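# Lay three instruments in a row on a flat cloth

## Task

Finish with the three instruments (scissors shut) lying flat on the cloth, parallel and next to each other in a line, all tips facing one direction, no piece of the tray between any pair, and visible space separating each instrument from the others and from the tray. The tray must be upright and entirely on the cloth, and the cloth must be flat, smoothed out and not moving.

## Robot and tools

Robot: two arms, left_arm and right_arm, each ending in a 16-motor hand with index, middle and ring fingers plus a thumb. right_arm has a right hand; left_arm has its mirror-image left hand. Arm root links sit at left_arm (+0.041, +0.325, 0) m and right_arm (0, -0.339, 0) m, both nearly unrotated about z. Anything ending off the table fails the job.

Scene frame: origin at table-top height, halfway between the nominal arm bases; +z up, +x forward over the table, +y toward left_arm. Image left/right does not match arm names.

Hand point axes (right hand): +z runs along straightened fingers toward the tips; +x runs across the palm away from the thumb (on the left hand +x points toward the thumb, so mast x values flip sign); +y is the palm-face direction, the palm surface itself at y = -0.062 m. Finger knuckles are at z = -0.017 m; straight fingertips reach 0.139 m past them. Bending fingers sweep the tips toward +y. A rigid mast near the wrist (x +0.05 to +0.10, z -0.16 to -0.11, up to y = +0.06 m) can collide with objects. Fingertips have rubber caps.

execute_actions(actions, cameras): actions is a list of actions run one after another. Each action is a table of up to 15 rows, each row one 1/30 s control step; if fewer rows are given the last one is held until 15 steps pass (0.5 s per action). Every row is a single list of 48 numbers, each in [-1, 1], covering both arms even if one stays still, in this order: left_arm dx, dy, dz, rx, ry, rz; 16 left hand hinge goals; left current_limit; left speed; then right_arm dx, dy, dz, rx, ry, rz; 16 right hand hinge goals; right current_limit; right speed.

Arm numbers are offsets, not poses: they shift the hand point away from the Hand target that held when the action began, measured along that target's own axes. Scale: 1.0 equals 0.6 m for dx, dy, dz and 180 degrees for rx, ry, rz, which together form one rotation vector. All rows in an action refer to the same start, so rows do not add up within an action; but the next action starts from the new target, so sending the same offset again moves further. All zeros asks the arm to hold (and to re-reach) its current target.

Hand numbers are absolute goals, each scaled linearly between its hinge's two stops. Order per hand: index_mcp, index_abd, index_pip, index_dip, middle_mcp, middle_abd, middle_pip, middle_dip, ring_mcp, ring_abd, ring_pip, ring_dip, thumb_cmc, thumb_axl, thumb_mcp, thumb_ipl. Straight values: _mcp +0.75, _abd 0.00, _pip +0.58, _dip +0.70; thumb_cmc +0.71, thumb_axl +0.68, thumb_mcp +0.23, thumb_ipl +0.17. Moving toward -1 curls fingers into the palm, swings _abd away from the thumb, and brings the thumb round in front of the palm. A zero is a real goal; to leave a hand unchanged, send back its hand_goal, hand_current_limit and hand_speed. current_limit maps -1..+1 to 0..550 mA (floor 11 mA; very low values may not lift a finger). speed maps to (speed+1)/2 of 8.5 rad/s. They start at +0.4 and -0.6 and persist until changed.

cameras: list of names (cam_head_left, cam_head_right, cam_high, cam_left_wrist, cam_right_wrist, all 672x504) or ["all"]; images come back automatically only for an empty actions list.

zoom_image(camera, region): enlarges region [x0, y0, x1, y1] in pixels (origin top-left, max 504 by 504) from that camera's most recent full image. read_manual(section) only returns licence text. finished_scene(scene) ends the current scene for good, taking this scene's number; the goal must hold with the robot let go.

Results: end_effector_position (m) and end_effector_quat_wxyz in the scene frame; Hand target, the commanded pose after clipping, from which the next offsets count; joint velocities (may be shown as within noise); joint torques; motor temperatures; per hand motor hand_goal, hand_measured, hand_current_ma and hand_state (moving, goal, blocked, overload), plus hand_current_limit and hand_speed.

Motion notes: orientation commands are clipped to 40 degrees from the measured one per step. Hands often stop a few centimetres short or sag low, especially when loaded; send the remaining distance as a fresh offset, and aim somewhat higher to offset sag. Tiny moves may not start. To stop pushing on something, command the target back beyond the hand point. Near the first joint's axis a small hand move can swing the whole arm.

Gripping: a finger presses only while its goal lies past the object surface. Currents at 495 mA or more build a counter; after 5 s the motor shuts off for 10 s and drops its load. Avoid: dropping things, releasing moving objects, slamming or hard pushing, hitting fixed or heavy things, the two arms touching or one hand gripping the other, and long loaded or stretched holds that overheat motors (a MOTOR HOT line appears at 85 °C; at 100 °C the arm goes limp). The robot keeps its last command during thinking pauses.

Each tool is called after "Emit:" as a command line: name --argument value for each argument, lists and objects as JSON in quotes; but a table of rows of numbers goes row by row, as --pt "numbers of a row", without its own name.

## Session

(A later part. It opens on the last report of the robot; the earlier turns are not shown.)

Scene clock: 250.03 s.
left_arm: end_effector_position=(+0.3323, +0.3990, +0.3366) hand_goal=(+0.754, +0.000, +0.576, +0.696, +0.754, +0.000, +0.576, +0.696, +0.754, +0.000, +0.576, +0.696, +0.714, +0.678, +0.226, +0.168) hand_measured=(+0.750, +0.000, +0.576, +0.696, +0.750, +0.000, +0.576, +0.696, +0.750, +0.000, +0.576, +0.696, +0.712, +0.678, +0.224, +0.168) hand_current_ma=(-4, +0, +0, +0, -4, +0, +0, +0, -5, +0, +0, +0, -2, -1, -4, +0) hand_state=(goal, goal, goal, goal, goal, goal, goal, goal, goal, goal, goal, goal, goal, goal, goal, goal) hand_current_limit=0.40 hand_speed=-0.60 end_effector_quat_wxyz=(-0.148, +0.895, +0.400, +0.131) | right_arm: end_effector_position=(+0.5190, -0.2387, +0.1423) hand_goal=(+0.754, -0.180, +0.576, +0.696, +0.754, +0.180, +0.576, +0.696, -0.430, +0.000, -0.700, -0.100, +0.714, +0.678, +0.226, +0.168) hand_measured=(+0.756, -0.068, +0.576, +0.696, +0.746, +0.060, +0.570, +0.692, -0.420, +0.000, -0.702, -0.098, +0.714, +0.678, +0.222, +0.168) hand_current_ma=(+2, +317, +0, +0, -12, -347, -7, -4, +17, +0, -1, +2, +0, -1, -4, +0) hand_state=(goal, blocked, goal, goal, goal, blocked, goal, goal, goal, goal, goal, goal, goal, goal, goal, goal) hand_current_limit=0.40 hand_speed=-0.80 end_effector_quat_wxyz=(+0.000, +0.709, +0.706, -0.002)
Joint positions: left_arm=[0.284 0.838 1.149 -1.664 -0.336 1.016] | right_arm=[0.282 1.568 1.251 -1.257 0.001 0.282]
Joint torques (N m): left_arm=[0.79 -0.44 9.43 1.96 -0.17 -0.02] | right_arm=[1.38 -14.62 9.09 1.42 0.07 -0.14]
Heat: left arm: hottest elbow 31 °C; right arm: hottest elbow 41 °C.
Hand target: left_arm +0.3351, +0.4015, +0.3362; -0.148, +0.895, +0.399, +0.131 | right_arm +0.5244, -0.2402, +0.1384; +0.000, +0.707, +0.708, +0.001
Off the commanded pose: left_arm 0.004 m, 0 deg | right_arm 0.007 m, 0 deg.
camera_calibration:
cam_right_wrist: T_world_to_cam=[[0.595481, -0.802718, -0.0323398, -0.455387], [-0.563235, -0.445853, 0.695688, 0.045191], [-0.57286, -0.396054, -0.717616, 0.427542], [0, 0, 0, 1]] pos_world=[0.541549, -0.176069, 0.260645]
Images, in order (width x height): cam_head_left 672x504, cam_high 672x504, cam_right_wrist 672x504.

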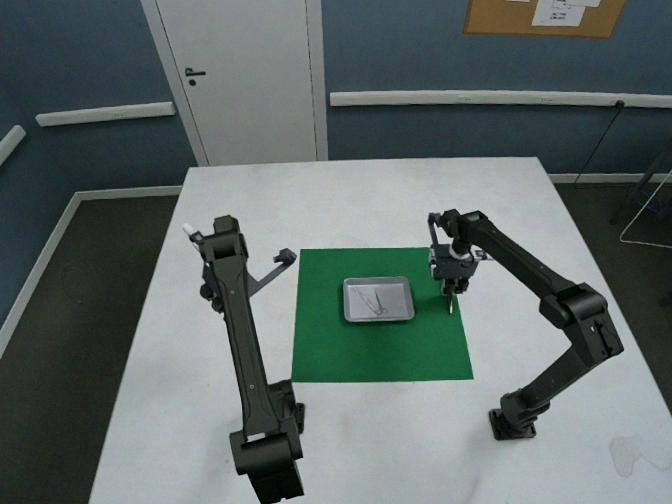

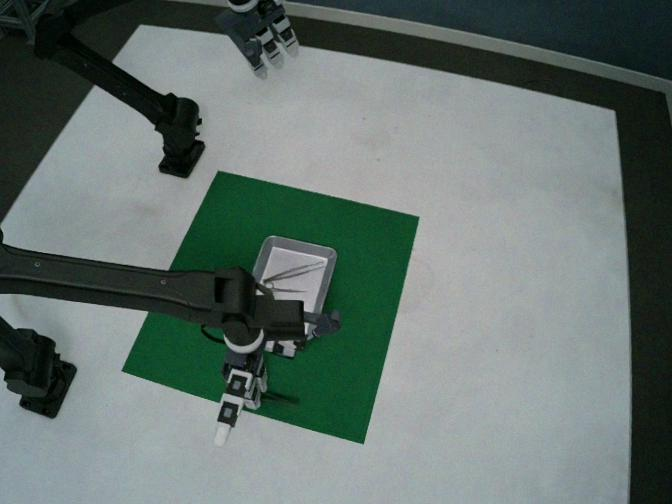

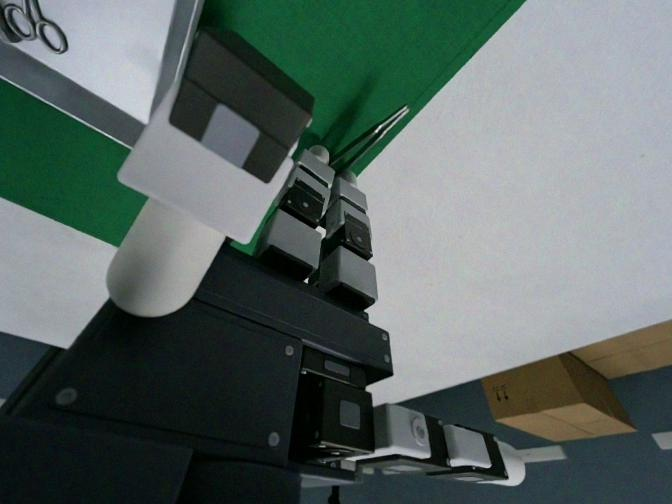

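Emit:
execute_actions --actions '[[[0,0,0,0,0,0,0.754,0,0.576,0.696,0.754,0,0.576,0.696,0.754,0,0.576,0.696,0.714,0.678,0.226,0.168,0.4,-0.6,0,0,0.012,0,0,0,0.754,-0.18,0.576,0.696,0.754,0.18,0.576,0.696,-0.43,0,-0.7,-0.1,0.714,0.678,0.226,0.168,0.4,-0.8]],[[0,0,0,0,0,0,0.754,0,0.576,0.696,0.754,0,0.576,0.696,0.754,0,0.576,0.696,0.714,0.678,0.226,0.168,0.4,-0.6,0,0,0.01,0,0,0,0.754,-0.18,0.576,0.696,0.754,0.18,0.576,0.696,-0.43,0,-0.7,-0.1,0.714,0.678,0.226,0.168,0.4,-0.8]]]' --cameras '["cam_right_wrist", "cam_head_left"]'

Emit:
zoom_image --camera "cam_right_wrist" --region '[260, 60, 460, 220]'

Emit:
zoom_image --camera "cam_head_left" --region '[400, 230, 500, 330]'

Scene clock: 256.00 s.
left_arm: end_effector_position=(+0.3323, +0.3990, +0.3366) hand_goal=(+0.754, +0.000, +0.576, +0.696, +0.754, +0.000, +0.576, +0.696, +0.754, +0.000, +0.576, +0.696, +0.714, +0.678, +0.226, +0.168) hand_measured=(+0.750, +0.000, +0.576, +0.696, +0.750, +0.000, +0.576, +0.696, +0.750, +0.000, +0.576, +0.696, +0.712, +0.678, +0.224, +0.168) hand_current_ma=(-4, +0, +0, +0, -4, +0, +0, +0, -5, +0, +0, +0, -2, -1, -4, +0) hand_state=(goal, goal, goal, goal, goal, goal, goal, goal, goal, goal, goal, goal, goal, goal, goal, goal) hand_current_limit=0.40 hand_speed=-0.60 end_effector_quat_wxyz=(-0.148, +0.895, +0.400, +0.131) | right_arm: end_effector_position=(+0.5195, -0.2385, +0.1305) hand_goal=(+0.754, -0.180, +0.576, +0.696, +0.754, +0.180, +0.576, +0.696, -0.430, +0.000, -0.700, -0.100, +0.714, +0.678, +0.226, +0.168) hand_measured=(+0.756, -0.068, +0.576, +0.696, +0.746, +0.060, +0.570, +0.692, -0.420, +0.000, -0.702, -0.098, +0.714, +0.678, +0.222, +0.168) hand_current_ma=(+2, +317, +0, +0, -12, -347, -7, -4, +17, +0, -1, +2, +0, -1, -4, +0) hand_state=(goal, blocked, goal, goal, goal, blocked, goal, goal, goal, goal, goal, goal, goal, goal, goal, goal) hand_current_limit=0.40 hand_speed=-0.80 end_effector_quat_wxyz=(+0.000, +0.708, +0.706, -0.001)
Joint positions: left_arm=[0.284 0.838 1.149 -1.664 -0.336 1.016] | right_arm=[0.282 1.578 1.229 -1.223 0.001 0.282]
Joint torques (N m): left_arm=[0.44 -0.21 9.43 1.92 -0.17 -0.02] | right_arm=[1.2 -14.45 8.84 1.43 0.07 -0.15]
Heat: left arm: hottest elbow 31 °C; right arm: hottest elbow 41 °C.
Hand target: left_arm +0.3351, +0.4015, +0.3362; -0.148, +0.895, +0.399, +0.131 | right_arm +0.5245, -0.2402, +0.1253; +0.000, +0.706, +0.708, +0.001
Off the commanded pose: left_arm 0.004 m, 0 deg | right_arm 0.007 m, 0 deg.
camera_calibration:
cam_right_wrist: T_world_to_cam=[[0.595913, -0.802433, -0.0314423, -0.456214], [-0.564783, -0.446618, 0.693941, 0.0546326], [-0.570883, -0.39577, -0.719345, 0.418707], [0, 0, 0, 1]] pos_world=[0.541753, -0.175969, 0.248939]
Images, in order (width x height): cam_head_left 672x504, cam_right_wrist 672x504.

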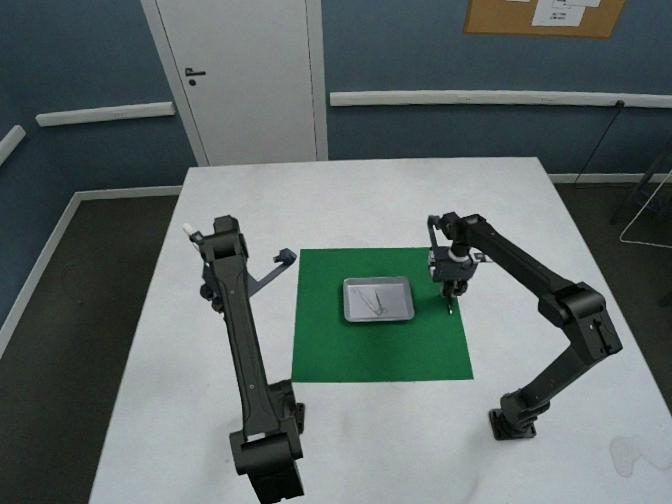

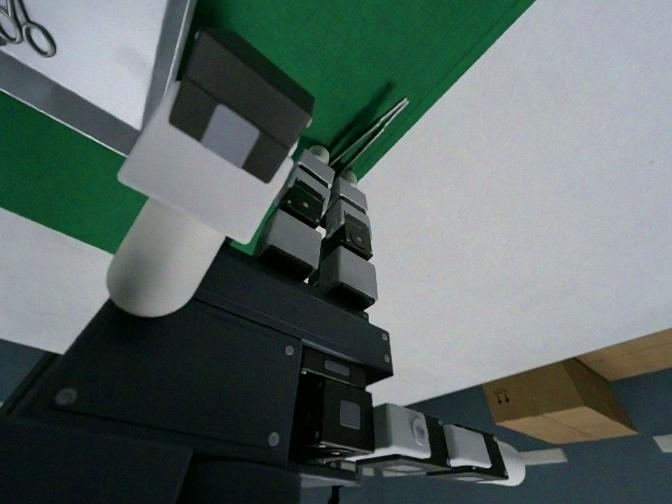

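Scaled by 2.520 from the camera's 672x504 image, which has a finer 960x720 frame.

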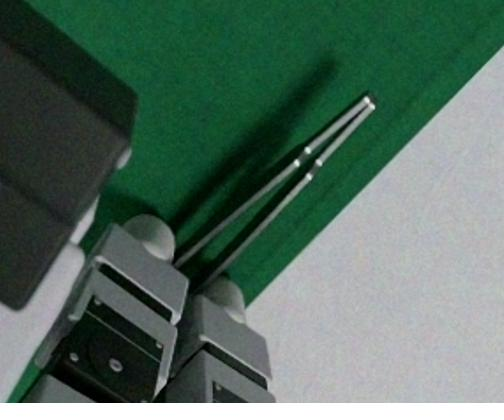

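Scaled by 5.040 from the camera's 672x504 image, which has a finer 960x720 frame.

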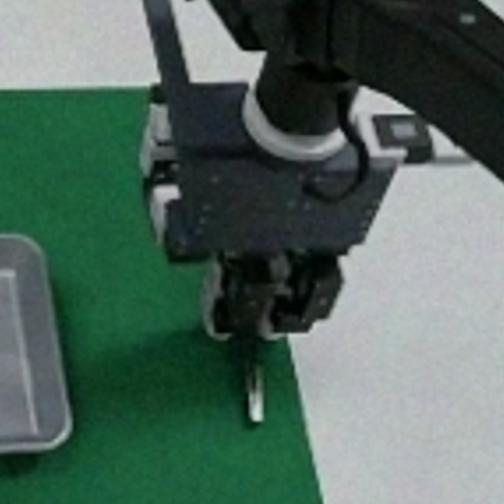

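Emit:
execute_actions --actions '[[[0,0,0,0,0,0,0.754,0,0.576,0.696,0.754,0,0.576,0.696,0.754,0,0.576,0.696,0.714,0.678,0.226,0.168,0.4,-0.6,0,0,0.012,0,0,0,0.754,-0.18,0.576,0.696,0.754,0.18,0.576,0.696,-0.43,0,-0.7,-0.1,0.714,0.678,0.226,0.168,0.4,-0.8]]]' --cameras '["cam_right_wrist", "cam_head_left"]'

Emit:
zoom_image --camera "cam_right_wrist" --region '[260, 60, 460, 220]'

Emit:
zoom_image --camera "cam_head_left" --region '[400, 230, 500, 330]'

Scene clock: 259.80 s.
left_arm: end_effector_position=(+0.3323, +0.3990, +0.3366) hand_goal=(+0.754, +0.000, +0.576, +0.696, +0.754, +0.000, +0.576, +0.696, +0.754, +0.000, +0.576, +0.696, +0.714, +0.678, +0.226, +0.168) hand_measured=(+0.750, +0.000, +0.576, +0.696, +0.750, +0.000, +0.576, +0.696, +0.750, +0.000, +0.576, +0.696, +0.712, +0.678, +0.224, +0.168) hand_current_ma=(-4, +0, +0, +0, -4, +0, +0, +0, -5, +0, +0, +0, -2, -1, -4, +0) hand_state=(goal, goal, goal, goal, goal, goal, goal, goal, goal, goal, goal, goal, goal, goal, goal, goal) hand_current_limit=0.40 hand_speed=-0.60 end_effector_quat_wxyz=(-0.148, +0.895, +0.400, +0.131) | right_arm: end_effector_position=(+0.5206, -0.2382, +0.1283) hand_goal=(+0.754, -0.180, +0.576, +0.696, +0.754, +0.180, +0.576, +0.696, -0.430, +0.000, -0.700, -0.100, +0.714, +0.678, +0.226, +0.168) hand_measured=(+0.758, -0.068, +0.578, +0.696, +0.748, +0.060, +0.572, +0.694, -0.420, +0.000, -0.702, -0.098, +0.714, +0.678, +0.222, +0.168) hand_current_ma=(+4, +317, +1, +0, -8, -347, -3, -3, +17, +0, -1, +2, +0, -1, -4, +0) hand_state=(goal, blocked, goal, goal, goal, blocked, goal, goal, goal, goal, goal, goal, goal, goal, goal, goal) hand_current_limit=0.40 hand_speed=-0.80 end_effector_quat_wxyz=(+0.002, +0.708, +0.706, +0.002)
Joint positions: left_arm=[0.284 0.838 1.149 -1.664 -0.336 1.016] | right_arm=[0.282 1.579 1.223 -1.209 0.001 0.282]
Joint velocities: left_arm=[within noise] | right_arm=[-0.005 0.005 0.002 0.002 -0.154 -0.066]
Joint torques (N m): left_arm=[0.85 -0.15 9.48 1.94 -0.18 -0.02] | right_arm=[1.14 -13.8 8.4 1.78 0.06 -0.15]
Heat: left arm: hottest elbow 31 °C; right arm: hottest elbow 41 °C.
Hand target: left_arm +0.3351, +0.4015, +0.3362; -0.148, +0.895, +0.399, +0.131 | right_arm +0.5244, -0.2402, +0.1180; +0.000, +0.706, +0.708, +0.000
Off the commanded pose: left_arm 0.004 m, 0 deg | right_arm 0.011 m, 0 deg.
camera_calibration:
cam_right_wrist: T_world_to_cam=[[0.596063, -0.802411, -0.0290552, -0.457044], [-0.569352, -0.447899, 0.689366, 0.0595654], [-0.566169, -0.394363, -0.723831, 0.416349], [0, 0, 0, 1]] pos_world=[0.542065, -0.175865, 0.247025]
Images, in order (width x height): cam_head_left 672x504, cam_right_wrist 672x504.

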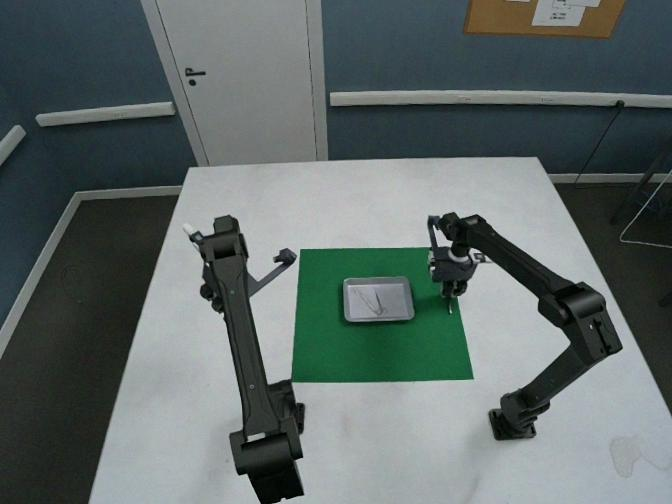

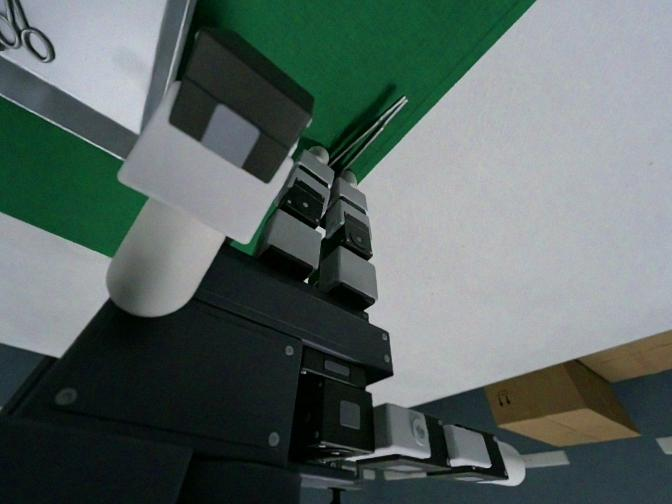

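Scaled by 2.520 from the camera's 672x504 image, which has a finer 960x720 frame.

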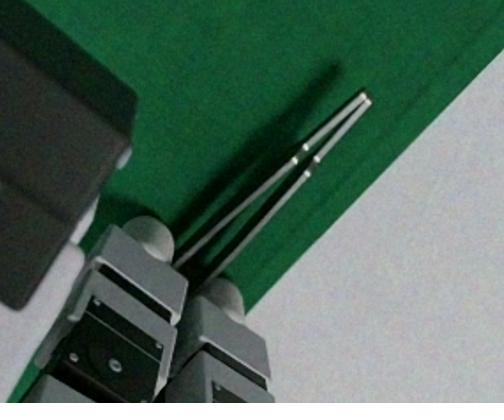

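Scaled by 5.040 from the camera's 672x504 image, which has a finer 960x720 frame.

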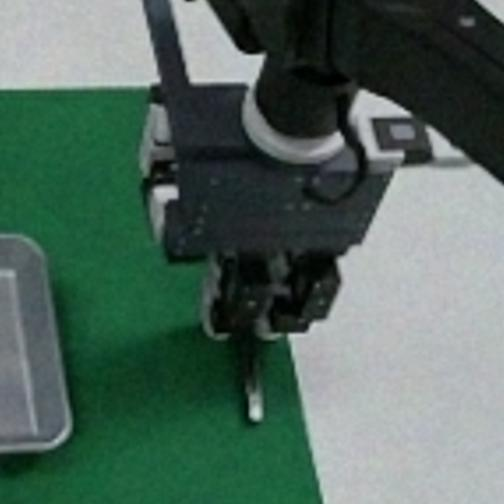

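Emit:
execute_actions --actions '[[[0,0,0,0,0,0,0.754,0,0.576,0.696,0.754,0,0.576,0.696,0.754,0,0.576,0.696,0.714,0.678,0.226,0.168,0.4,-0.6,0,0,-0.008,0,0,0,0.754,0.04,0.576,0.696,0.754,-0.04,0.576,0.696,-0.43,0,-0.7,-0.1,0.714,0.678,0.226,0.168,0.4,-0.92]],[[0,0,0,0,0,0,0.754,0,0.576,0.696,0.754,0,0.576,0.696,0.754,0,0.576,0.696,0.714,0.678,0.226,0.168,0.4,-0.6,0,0,0,0,0,0,0.754,0.04,0.576,0.696,0.754,-0.04,0.576,0.696,-0.43,0,-0.7,-0.1,0.714,0.678,0.226,0.168,0.4,-0.92]],[[0,0,0,0,0,0,0.754,0,0.576,0.696,0.754,0,0.576,0.696,0.754,0,0.576,0.696,0.714,0.678,0.226,0.168,0.4,-0.6,0,0,-0.06,0,0,0,0.754,0.04,0.576,0.696,0.754,-0.04,0.576,0.696,-0.43,0,-0.7,-0.1,0.714,0.678,0.226,0.168,0.4,-0.92]],[[0,0,0,0,0,0,0.754,0,0.576,0.696,0.754,0,0.576,0.696,0.754,0,0.576,0.696,0.714,0.678,0.226,0.168,0.4,-0.6,0,0,-0.1,0,0,0,0.754,0.04,0.576,0.696,0.754,-0.04,0.576,0.696,-0.43,0,-0.7,-0.1,0.714,0.678,0.226,0.168,0.4,-0.92]]]' --cameras '["all"]'

Emit:
zoom_image --camera "cam_right_wrist" --region '[260, 60, 460, 220]'

Emit:
zoom_image --camera "cam_high" --region '[210, 230, 360, 450]'

Emit:
zoom_image --camera "cam_head_left" --region '[330, 230, 500, 390]'

Scene clock: 268.73 s.
left_arm: end_effector_position=(+0.3323, +0.3990, +0.3366) hand_goal=(+0.754, +0.000, +0.576, +0.696, +0.754, +0.000, +0.576, +0.696, +0.754, +0.000, +0.576, +0.696, +0.714, +0.678, +0.226, +0.168) hand_measured=(+0.750, +0.000, +0.576, +0.696, +0.750, +0.000, +0.576, +0.696, +0.750, +0.000, +0.576, +0.696, +0.712, +0.678, +0.224, +0.168) hand_current_ma=(-4, +0, +0, +0, -4, +0, +0, +0, -5, +0, +0, +0, -2, -1, -4, +0) hand_state=(goal, goal, goal, goal, goal, goal, goal, goal, goal, goal, goal, goal, goal, goal, goal, goal) hand_current_limit=0.40 hand_speed=-0.60 end_effector_quat_wxyz=(-0.148, +0.895, +0.400, +0.131) | right_arm: end_effector_position=(+0.5135, -0.2403, +0.2092) hand_goal=(+0.754, +0.040, +0.576, +0.696, +0.754, -0.040, +0.576, +0.696, -0.430, +0.000, -0.700, -0.100, +0.714, +0.678, +0.226, +0.168) hand_measured=(+0.754, +0.036, +0.578, +0.696, +0.748, -0.036, +0.572, +0.694, -0.420, +0.000, -0.702, -0.098, +0.714, +0.678, +0.222, +0.168) hand_current_ma=(+0, -3, +1, +0, -7, +3, -3, -3, +17, +0, -1, +2, +0, -1, -4, +0) hand_state=(goal, goal, goal, goal, goal, goal, goal, goal, goal, goal, goal, goal, goal, goal, goal, goal) hand_current_limit=0.40 hand_speed=-0.92 end_effector_quat_wxyz=(-0.002, +0.708, +0.706, -0.005)
Joint positions: left_arm=[0.284 0.838 1.149 -1.664 -0.336 1.016] | right_arm=[0.282 1.518 1.375 -1.438 0.001 0.282]
Joint torques (N m): left_arm=[0.73 -0.15 9.51 1.96 -0.18 -0.02] | right_arm=[1.26 -13.63 12.23 0.36 0.05 -0.16]
Heat: left arm: hottest elbow 31 °C; right arm: hottest elbow 41 °C.
Hand target: left_arm +0.3351, +0.4015, +0.3362; -0.148, +0.895, +0.399, +0.131 | right_arm +0.5244, -0.2403, +0.2188; +0.000, +0.707, +0.708, +0.001
Off the commanded pose: left_arm 0.004 m, 0 deg | right_arm 0.015 m, 1 deg.
camera_calibration:
cam_left_wrist: T_world_to_cam=[[-0.979845, -0.0996886, -0.173109, 0.395101], [-0.198763, 0.400006, 0.8947, -0.438144], [-0.0199466, 0.911075, -0.411758, -0.0967561], [0, 0, 0, 1]] pos_world=[0.29812, 0.302799, 0.420564]
cam_right_wrist: T_world_to_cam=[[0.595551, -0.802552, -0.0350724, -0.450646], [-0.557901, -0.444626, 0.700753, -0.00863825], [-0.577984, -0.397767, -0.712542, 0.472973], [0, 0, 0, 1]] pos_world=[0.536934, -0.177374, 0.327261]

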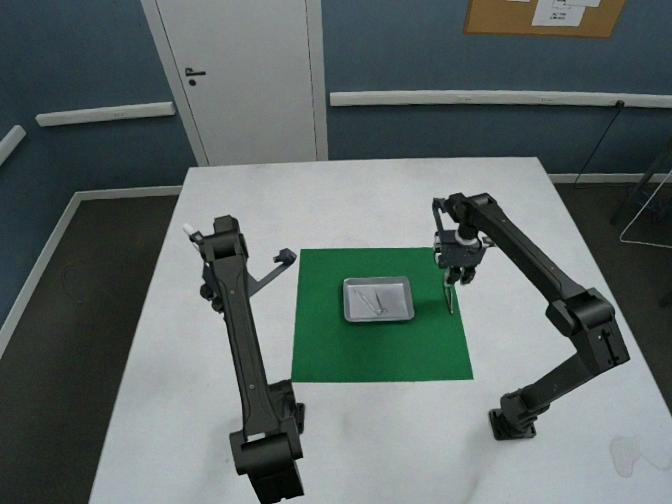

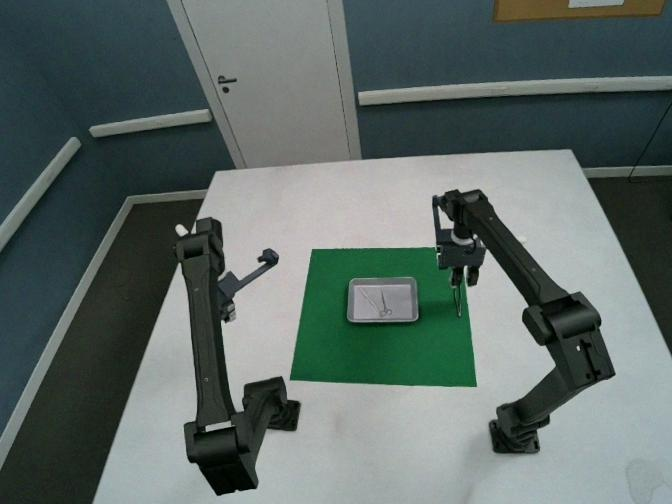

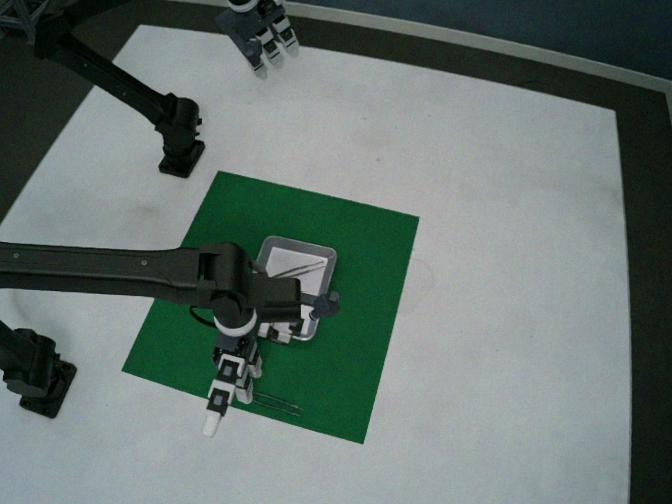

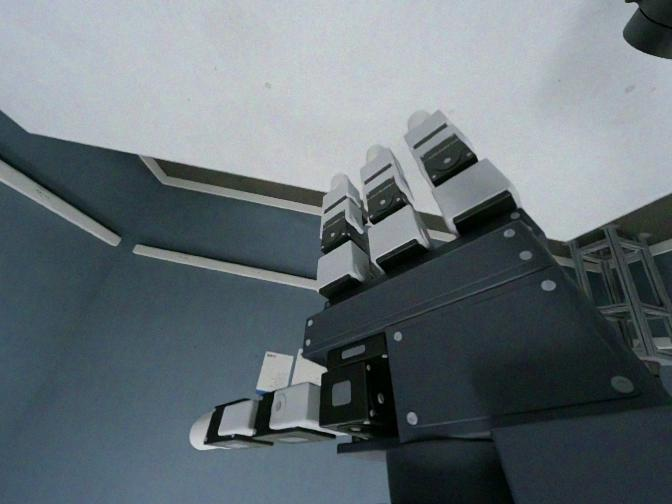

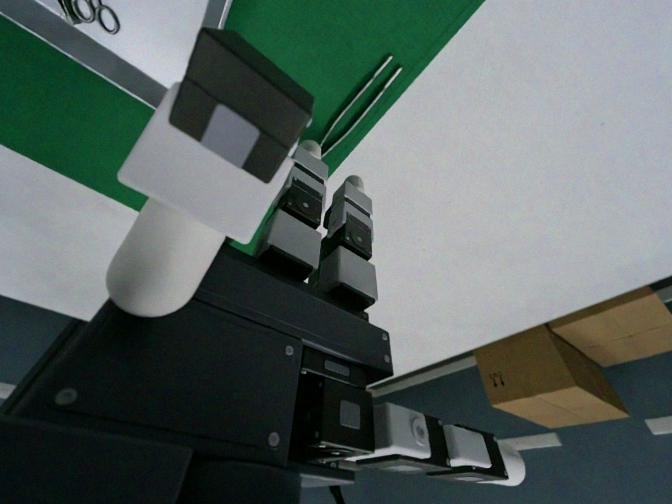

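Scaled by 2.520 from the camera's 672x504 image, which has a finer 960x720 frame.

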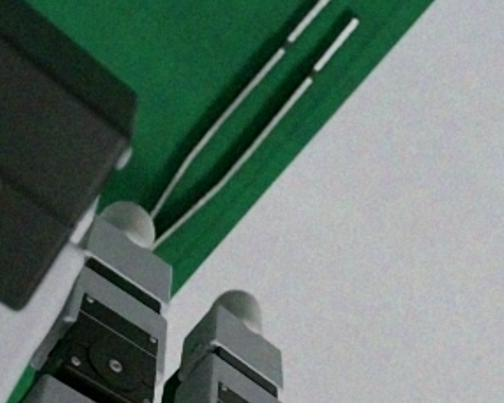

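Scaled by 2.291 from the camera's 672x504 image, which has a finer 960x720 frame.

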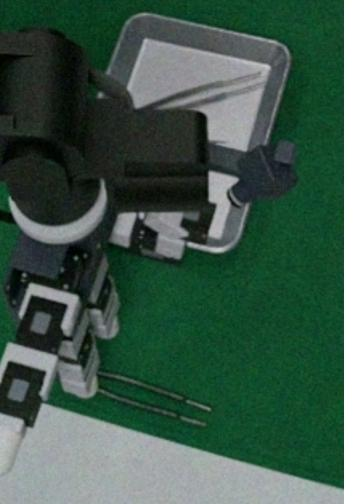

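Scaled by 2.965 from the camera's 672x504 image, which has a finer 960x720 frame.

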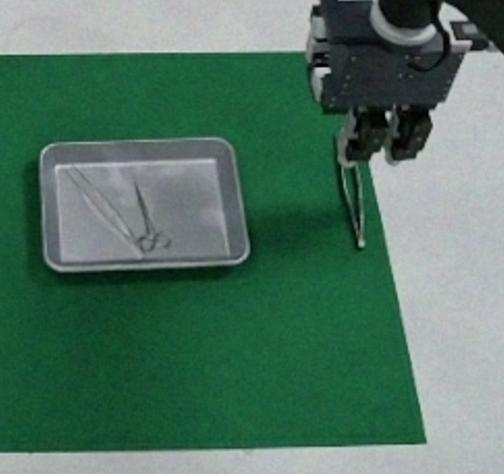

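Emit:
execute_actions --actions '[[[0,0,0,0,0,0,0.754,0,0.576,0.696,0.754,0,0.576,0.696,0.754,0,0.576,0.696,0.714,0.678,0.226,0.168,0.4,-0.6,0.1134,-0.0108,-0.03,0,0,0,0.754,0.08,0.576,0.696,0.754,-0.08,0.576,0.696,-0.43,0,-0.7,-0.1,0.714,0.678,0.226,0.168,0.4,-0.6]],[[0,0,0,0,0,0,0.754,0,0.576,0.696,0.754,0,0.576,0.696,0.754,0,0.576,0.696,0.714,0.678,0.226,0.168,0.4,-0.6,0.1134,-0.0108,-0.022,0,0,0,0.754,0.08,0.576,0.696,0.754,-0.08,0.576,0.696,-0.43,0,-0.7,-0.1,0.714,0.678,0.226,0.168,0.4,-0.6]],[[0,0,0,0,0,0,0.754,0,0.576,0.696,0.754,0,0.576,0.696,0.754,0,0.576,0.696,0.714,0.678,0.226,0.168,0.4,-0.6,0.1134,-0.0108,0,0,0,0,0.754,0.08,0.576,0.696,0.754,-0.08,0.576,0.696,-0.43,0,-0.7,-0.1,0.714,0.678,0.226,0.168,0.4,-0.6]],[[0,0,0,0,0,0,0.754,0,0.576,0.696,0.754,0,0.576,0.696,0.754,0,0.576,0.696,0.714,0.678,0.226,0.168,0.4,-0.6,0.1134,-0.0108,0,0,0,-0.0917,0.754,0.08,0.576,0.696,0.754,-0.08,0.576,0.696,-0.43,0,-0.7,-0.1,0.714,0.678,0.226,0.168,0.4,-0.6]],[[0,0,0,0,0,0,0.754,0,0.576,0.696,0.754,0,0.576,0.696,0.754,0,0.576,0.696,0.714,0.678,0.226,0.168,0.4,-0.6,0.1117,0.0218,0,0,0,-0.0917,0.754,0.08,0.576,0.696,0.754,-0.08,0.576,0.696,-0.43,0,-0.7,-0.1,0.714,0.678,0.226,0.168,0.4,-0.6]]]' --cameras '["all"]'

Emit:
zoom_image --camera "cam_right_wrist" --region '[230, 0, 480, 200]'

Emit:
zoom_image --camera "cam_high" --region '[210, 210, 360, 350]'

Emit:
zoom_image --camera "cam_high" --region '[200, 340, 340, 440]'

Scene clock: 285.77 s.
left_arm: end_effector_position=(+0.3323, +0.3990, +0.3366) hand_goal=(+0.754, +0.000, +0.576, +0.696, +0.754, +0.000, +0.576, +0.696, +0.754, +0.000, +0.576, +0.696, +0.714, +0.678, +0.226, +0.168) hand_measured=(+0.750, +0.000, +0.576, +0.696, +0.750, +0.000, +0.576, +0.696, +0.750, +0.000, +0.576, +0.696, +0.712, +0.678, +0.224, +0.168) hand_current_ma=(-4, +0, +0, +0, -4, +0, +0, +0, -5, +0, +0, +0, -2, -1, -4, +0) hand_state=(goal, goal, goal, goal, goal, goal, goal, goal, goal, goal, goal, goal, goal, goal, goal, goal) hand_current_limit=0.40 hand_speed=-0.60 end_effector_quat_wxyz=(-0.148, +0.895, +0.400, +0.131) | right_arm: end_effector_position=(+0.4816, +0.0934, +0.2396) hand_goal=(+0.754, +0.080, +0.576, +0.696, +0.754, -0.080, +0.576, +0.696, -0.430, +0.000, -0.700, -0.100, +0.714, +0.678, +0.226, +0.168) hand_measured=(+0.754, +0.078, +0.578, +0.696, +0.750, -0.078, +0.574, +0.694, -0.420, +0.000, -0.702, -0.098, +0.714, +0.678, +0.222, +0.168) hand_current_ma=(+0, -1, +1, +0, -4, +2, -3, -3, +17, +0, -1, +2, +0, -1, -4, +0) hand_state=(goal, goal, goal, goal, goal, goal, goal, goal, goal, goal, goal, goal, goal, goal, goal, goal) hand_current_limit=0.40 hand_speed=-0.60 end_effector_quat_wxyz=(-0.001, +0.480, +0.877, -0.008)
Joint positions: left_arm=[0.284 0.838 1.149 -1.664 -0.336 1.016] | right_arm=[0.801 1.846 1.876 -1.617 0.003 0.229]
Joint torques (N m): left_arm=[0.62 -0.15 9.51 1.92 -0.17 -0.03] | right_arm=[1.44 -19.78 13.09 0.24 0 -0.16]
Heat: left arm: hottest elbow 31 °C; right arm: hottest elbow 42 °C.
Hand target: left_arm +0.3351, +0.4015, +0.3362; -0.148, +0.895, +0.399, +0.131 | right_arm +0.4913, +0.0999, +0.2504; +0.000, +0.476, +0.879, +0.001
Off the commanded pose: left_arm 0.004 m, 0 deg | right_arm 0.016 m, 1 deg.
camera_calibration:
cam_left_wrist: T_world_to_cam=[[-0.979845, -0.0996886, -0.173109, 0.395101], [-0.198763, 0.400006, 0.8947, -0.438144], [-0.0199466, 0.911075, -0.411758, -0.0967561], [0, 0, 0, 1]] pos_world=[0.29812, 0.302799, 0.420564]
cam_right_wrist: T_world_to_cam=[[0.935323, -0.351983, -0.0357536, -0.368319], [-0.226344, -0.672991, 0.704167, -0.0384745], [-0.271916, -0.650531, -0.709134, 0.484316], [0, 0, 0, 1]] pos_world=[0.467482, 0.159528, 0.357369]

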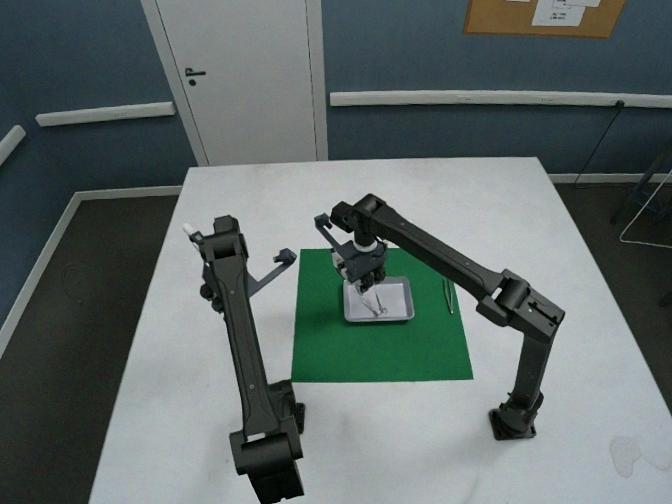

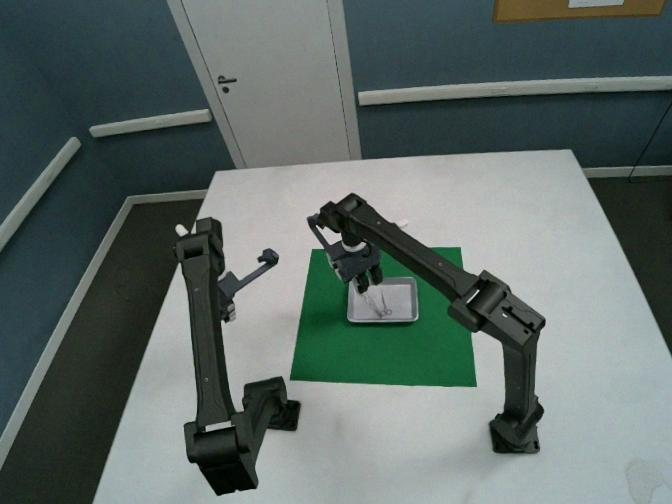

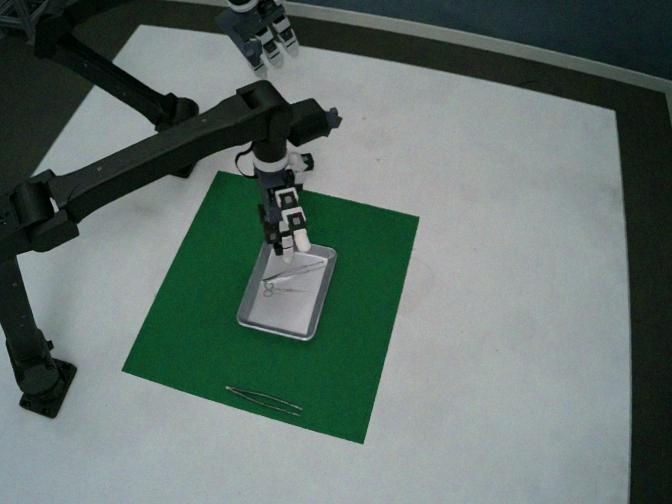

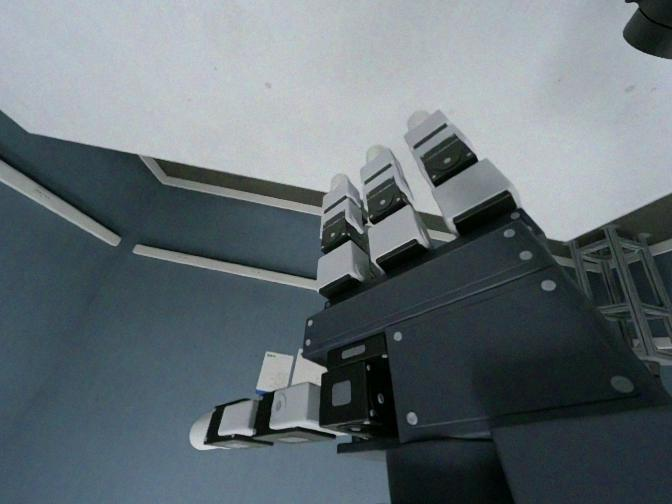

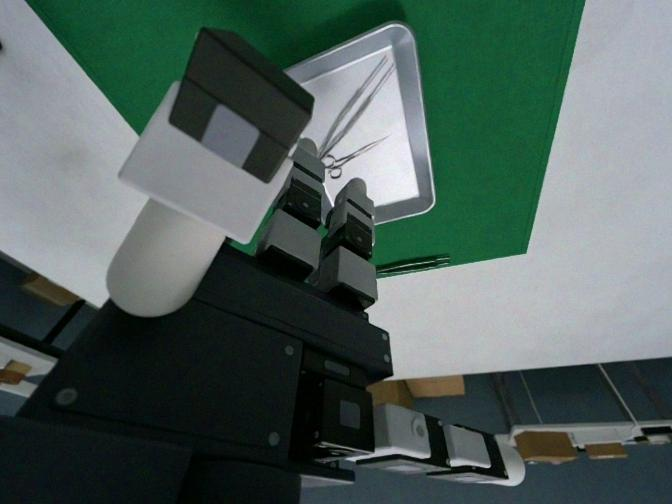

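Scaled by 2.016 from the camera's 672x504 image, which has a finer 960x720 frame.

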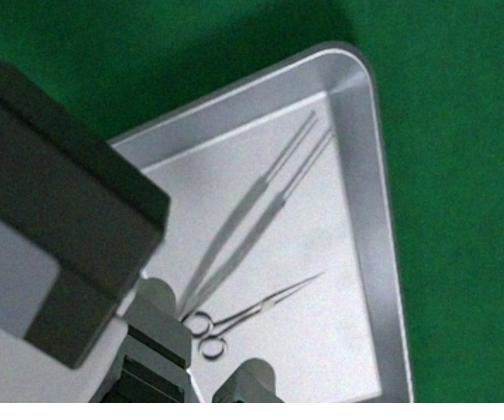

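Scaled by 3.360 from the camera's 672x504 image, which has a finer 960x720 frame.

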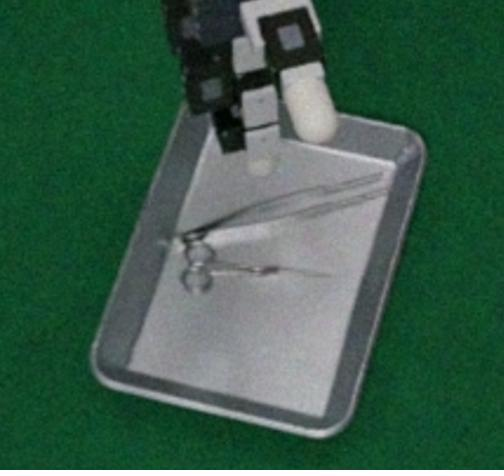

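Scaled by 3.600 from the camera's 672x504 image, which has a finer 960x720 frame.

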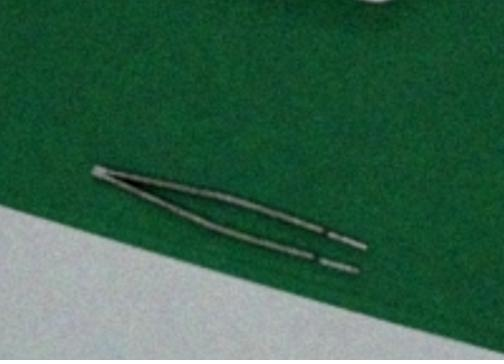

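Emit:
execute_actions --actions '[[[0,0,0,0,0,0,0.754,0,0.576,0.696,0.754,0,0.576,0.696,0.754,0,0.576,0.696,0.714,0.678,0.226,0.168,0.4,-0.6,-0.004,0.0066,0.08,0,0,0,0.754,0.08,0.576,0.696,0.754,-0.08,0.576,0.696,-0.43,0,-0.7,-0.1,0.714,0.678,0.226,0.168,0.4,-0.6]],[[0,0,0,0,0,0,0.754,0,0.576,0.696,0.754,0,0.576,0.696,0.754,0,0.576,0.696,0.714,0.678,0.226,0.168,0.4,-0.6,0,0,0.07,0,0,0,0.754,0.08,0.576,0.696,0.754,-0.08,0.576,0.696,-0.43,0,-0.7,-0.1,0.714,0.678,0.226,0.168,0.4,-0.6]]]' --cameras '["cam_high", "cam_right_wrist", "cam_head_left"]'

Emit:
zoom_image --camera "cam_right_wrist" --region '[260, 20, 460, 220]'

Emit:
zoom_image --camera "cam_high" --region '[230, 220, 350, 340]'

Emit:
zoom_image --camera "cam_head_left" --region '[330, 250, 430, 330]'

Scene clock: 301.67 s.
left_arm: end_effector_position=(+0.3323, +0.3990, +0.3366) hand_goal=(+0.754, +0.000, +0.576, +0.696, +0.754, +0.000, +0.576, +0.696, +0.754, +0.000, +0.576, +0.696, +0.714, +0.678, +0.226, +0.168) hand_measured=(+0.750, +0.000, +0.576, +0.696, +0.750, +0.000, +0.576, +0.696, +0.750, +0.000, +0.576, +0.696, +0.712, +0.678, +0.224, +0.168) hand_current_ma=(-4, +0, +0, +0, -4, +0, +0, +0, -5, +0, +0, +0, -2, -1, -4, +0) hand_state=(goal, goal, goal, goal, goal, goal, goal, goal, goal, goal, goal, goal, goal, goal, goal, goal) hand_current_limit=0.40 hand_speed=-0.60 end_effector_quat_wxyz=(-0.148, +0.895, +0.400, +0.131) | right_arm: end_effector_position=(+0.4887, +0.0990, +0.1614) hand_goal=(+0.754, +0.080, +0.576, +0.696, +0.754, -0.080, +0.576, +0.696, -0.430, +0.000, -0.700, -0.100, +0.714, +0.678, +0.226, +0.168) hand_measured=(+0.754, +0.078, +0.578, +0.696, +0.750, -0.078, +0.574, +0.694, -0.420, +0.000, -0.702, -0.098, +0.714, +0.678, +0.222, +0.168) hand_current_ma=(+0, -1, +1, +0, -3, +2, -3, -3, +17, +0, -1, +2, +0, -1, -4, +0) hand_state=(goal, goal, goal, goal, goal, goal, goal, goal, goal, goal, goal, goal, goal, goal, goal, goal) hand_current_limit=0.40 hand_speed=-0.60 end_effector_quat_wxyz=(+0.000, +0.478, +0.878, -0.006)
Joint positions: left_arm=[0.284 0.838 1.149 -1.664 -0.336 1.016] | right_arm=[0.799 1.882 1.722 -1.423 0.003 0.221]
Joint torques (N m): left_arm=[0.56 -0.09 9.44 1.96 -0.17 -0.03] | right_arm=[1.49 -20.48 9.69 1.4 0 -0.17]
Heat: left arm: hottest elbow 31 °C; right arm: hottest elbow 46 °C.
Hand target: left_arm +0.3351, +0.4015, +0.3362; -0.148, +0.895, +0.399, +0.131 | right_arm +0.4960, +0.1001, +0.1601; +0.000, +0.476, +0.879, +0.000
Off the commanded pose: left_arm 0.004 m, 0 deg | right_arm 0.008 m, 1 deg.
camera_calibration:
cam_right_wrist: T_world_to_cam=[[0.937024, -0.347605, -0.0339992, -0.377327], [-0.225475, -0.676386, 0.701186, 0.0223839], [-0.266733, -0.649363, -0.712167, 0.432178], [0, 0, 0, 1]] pos_world=[0.473888, 0.164619, 0.279259]
Images, in order (width x height): cam_head_left 672x504, cam_high 672x504, cam_right_wrist 672x504.

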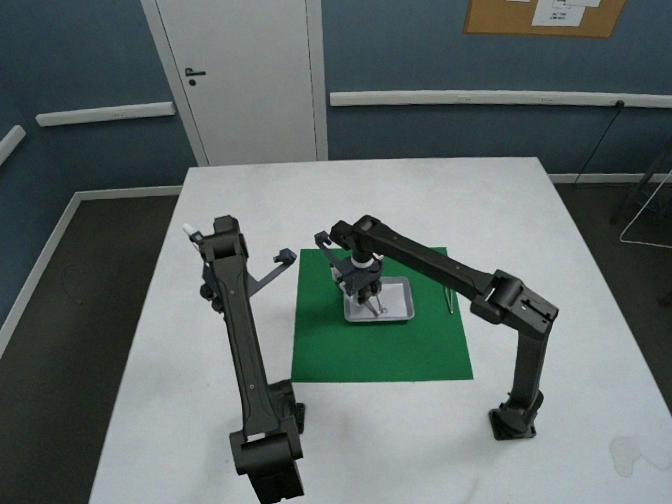

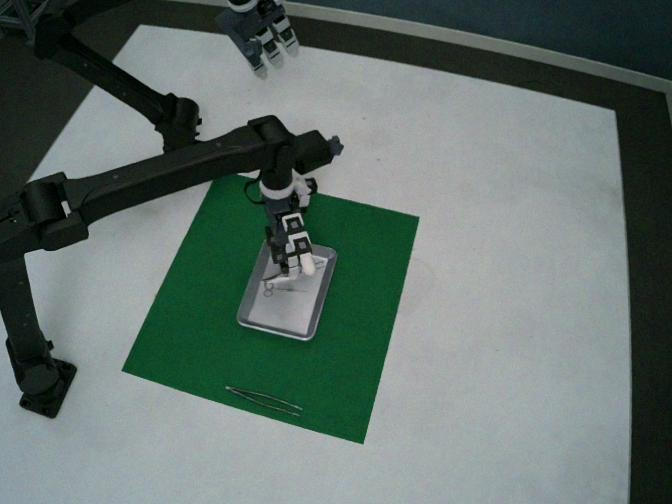

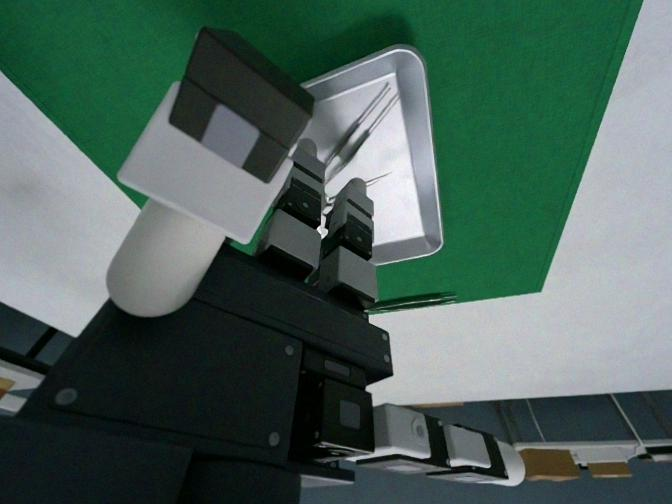

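Scaled by 2.520 from the camera's 672x504 image, which has a finer 960x720 frame.

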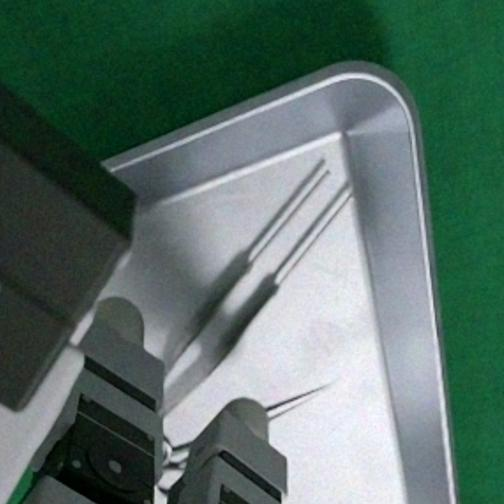

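Scaled by 4.200 from the camera's 672x504 image, which has a finer 960x720 frame.

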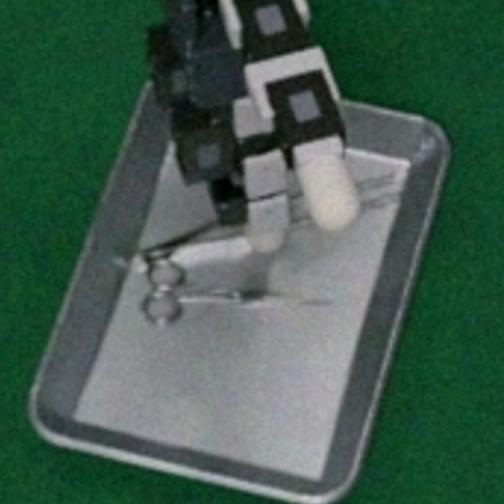

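Scaled by 5.040 from the camera's 672x504 image, which has a finer 960x720 frame.

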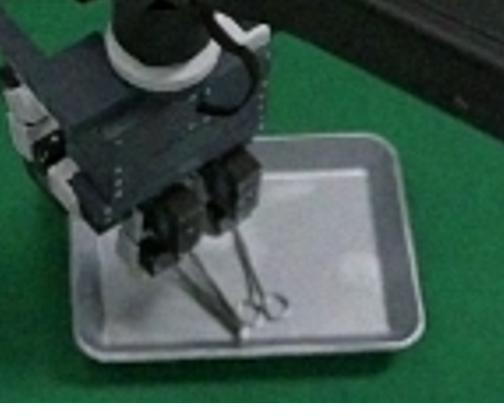

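Emit:
execute_actions --actions '[[[0,0,0,0,0,0,0.754,0,0.576,0.696,0.754,0,0.576,0.696,0.754,0,0.576,0.696,0.714,0.678,0.226,0.168,0.4,-0.6,-0.012,0,0.008,0,0,0,0.754,0.08,0.576,0.696,0.754,-0.08,0.576,0.696,-0.43,0,-0.7,-0.1,0.714,0.678,0.226,0.168,0.4,-0.6]],[[0,0,0,0,0,0,0.754,0,0.576,0.696,0.754,0,0.576,0.696,0.754,0,0.576,0.696,0.714,0.678,0.226,0.168,0.4,-0.6,0,0,0.019,0,0,0,0.754,0.08,0.576,0.696,0.754,-0.08,0.576,0.696,-0.43,0,-0.7,-0.1,0.714,0.678,0.226,0.168,0.4,-0.6]]]' --cameras '["cam_high", "cam_right_wrist"]'

Emit:
zoom_image --camera "cam_right_wrist" --region '[260, 20, 460, 220]'

Emit:
zoom_image --camera "cam_high" --region '[230, 220, 350, 340]'

Scene clock: 318.50 s.
left_arm: end_effector_position=(+0.3323, +0.3990, +0.3366) hand_goal=(+0.754, +0.000, +0.576, +0.696, +0.754, +0.000, +0.576, +0.696, +0.754, +0.000, +0.576, +0.696, +0.714, +0.678, +0.226, +0.168) hand_measured=(+0.750, +0.000, +0.576, +0.696, +0.750, +0.000, +0.576, +0.696, +0.750, +0.000, +0.576, +0.696, +0.712, +0.678, +0.224, +0.168) hand_current_ma=(-4, +0, +0, +0, -4, +0, +0, +0, -5, +0, +0, +0, -2, -1, -4, +0) hand_state=(goal, goal, goal, goal, goal, goal, goal, goal, goal, goal, goal, goal, goal, goal, goal, goal) hand_current_limit=0.40 hand_speed=-0.60 end_effector_quat_wxyz=(-0.148, +0.895, +0.400, +0.131) | right_arm: end_effector_position=(+0.4949, +0.0928, +0.1500) hand_goal=(+0.754, +0.080, +0.576, +0.696, +0.754, -0.080, +0.576, +0.696, -0.430, +0.000, -0.700, -0.100, +0.714, +0.678, +0.226, +0.168) hand_measured=(+0.754, +0.078, +0.578, +0.696, +0.750, -0.078, +0.574, +0.694, -0.420, +0.000, -0.702, -0.098, +0.714, +0.678, +0.222, +0.168) hand_current_ma=(+0, -1, +1, +0, -3, +2, -3, -3, +17, +0, -1, +2, +0, -1, -4, +0) hand_state=(goal, goal, goal, goal, goal, goal, goal, goal, goal, goal, goal, goal, goal, goal, goal, goal) hand_current_limit=0.40 hand_speed=-0.60 end_effector_quat_wxyz=(+0.001, +0.480, +0.878, -0.001)
Joint positions: left_arm=[0.284 0.838 1.149 -1.664 -0.336 1.016] | right_arm=[0.784 1.882 1.69 -1.381 0.003 0.21]
Joint torques (N m): left_arm=[0.56 -0.26 9.47 2 -0.17 -0.01] | right_arm=[1.14 -20.37 9.28 1.4 -0.01 -0.18]
Heat: left arm: hottest elbow 31 °C; right arm: hottest elbow 44 °C.
Hand target: left_arm +0.3351, +0.4015, +0.3362; -0.148, +0.895, +0.399, +0.131 | right_arm +0.5000, +0.0940, +0.1440; +0.000, +0.476, +0.879, +0.001
Off the commanded pose: left_arm 0.004 m, 0 deg | right_arm 0.008 m, 0 deg.
camera_calibration:
cam_right_wrist: T_world_to_cam=[[0.936163, -0.350265, -0.0302289, -0.385624], [-0.23204, -0.680189, 0.695342, 0.0320635], [-0.264115, -0.643939, -0.718043, 0.420852], [0, 0, 0, 1]] pos_world=[0.4796, 0.157741, 0.268237]
Images, in order (width x height): cam_high 672x504, cam_right_wrist 672x504.

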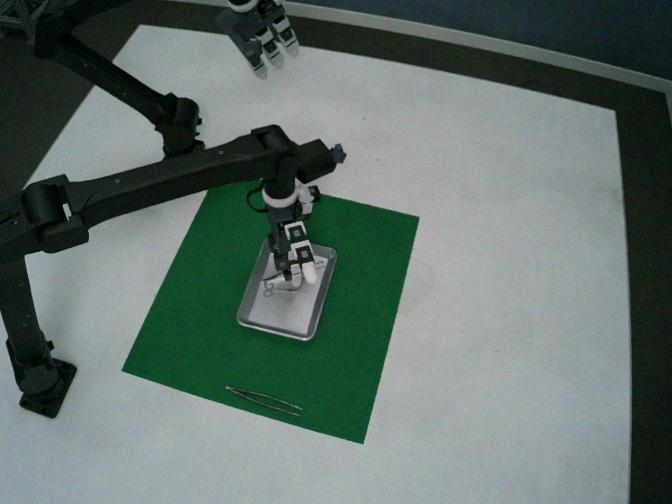

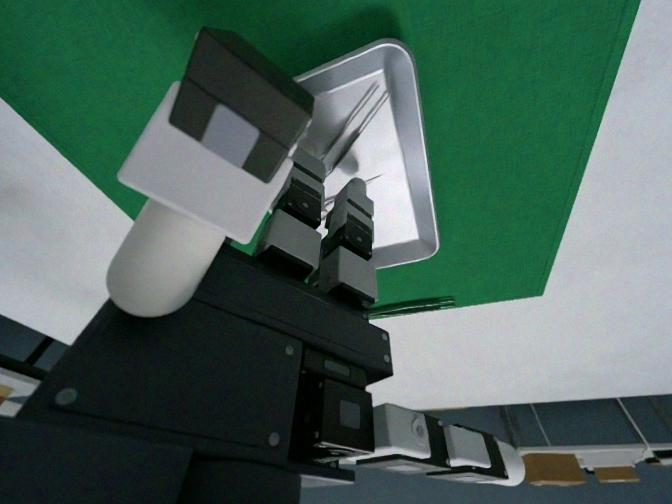

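Scaled by 2.520 from the camera's 672x504 image, which has a finer 960x720 frame.

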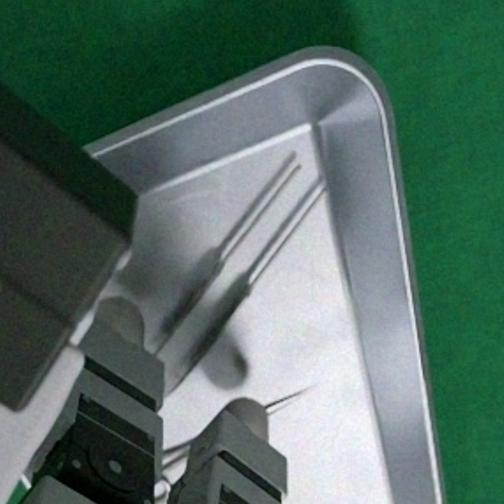

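Scaled by 4.200 from the camera's 672x504 image, which has a finer 960x720 frame.

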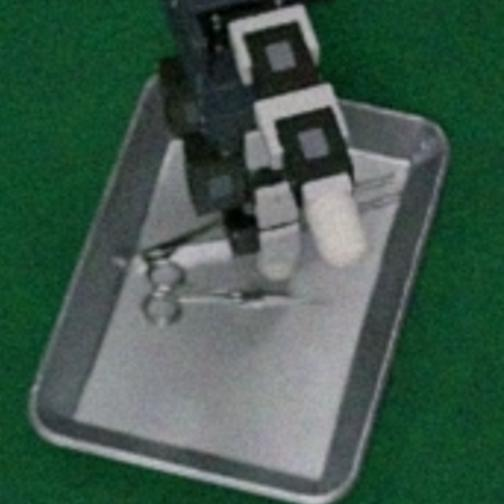

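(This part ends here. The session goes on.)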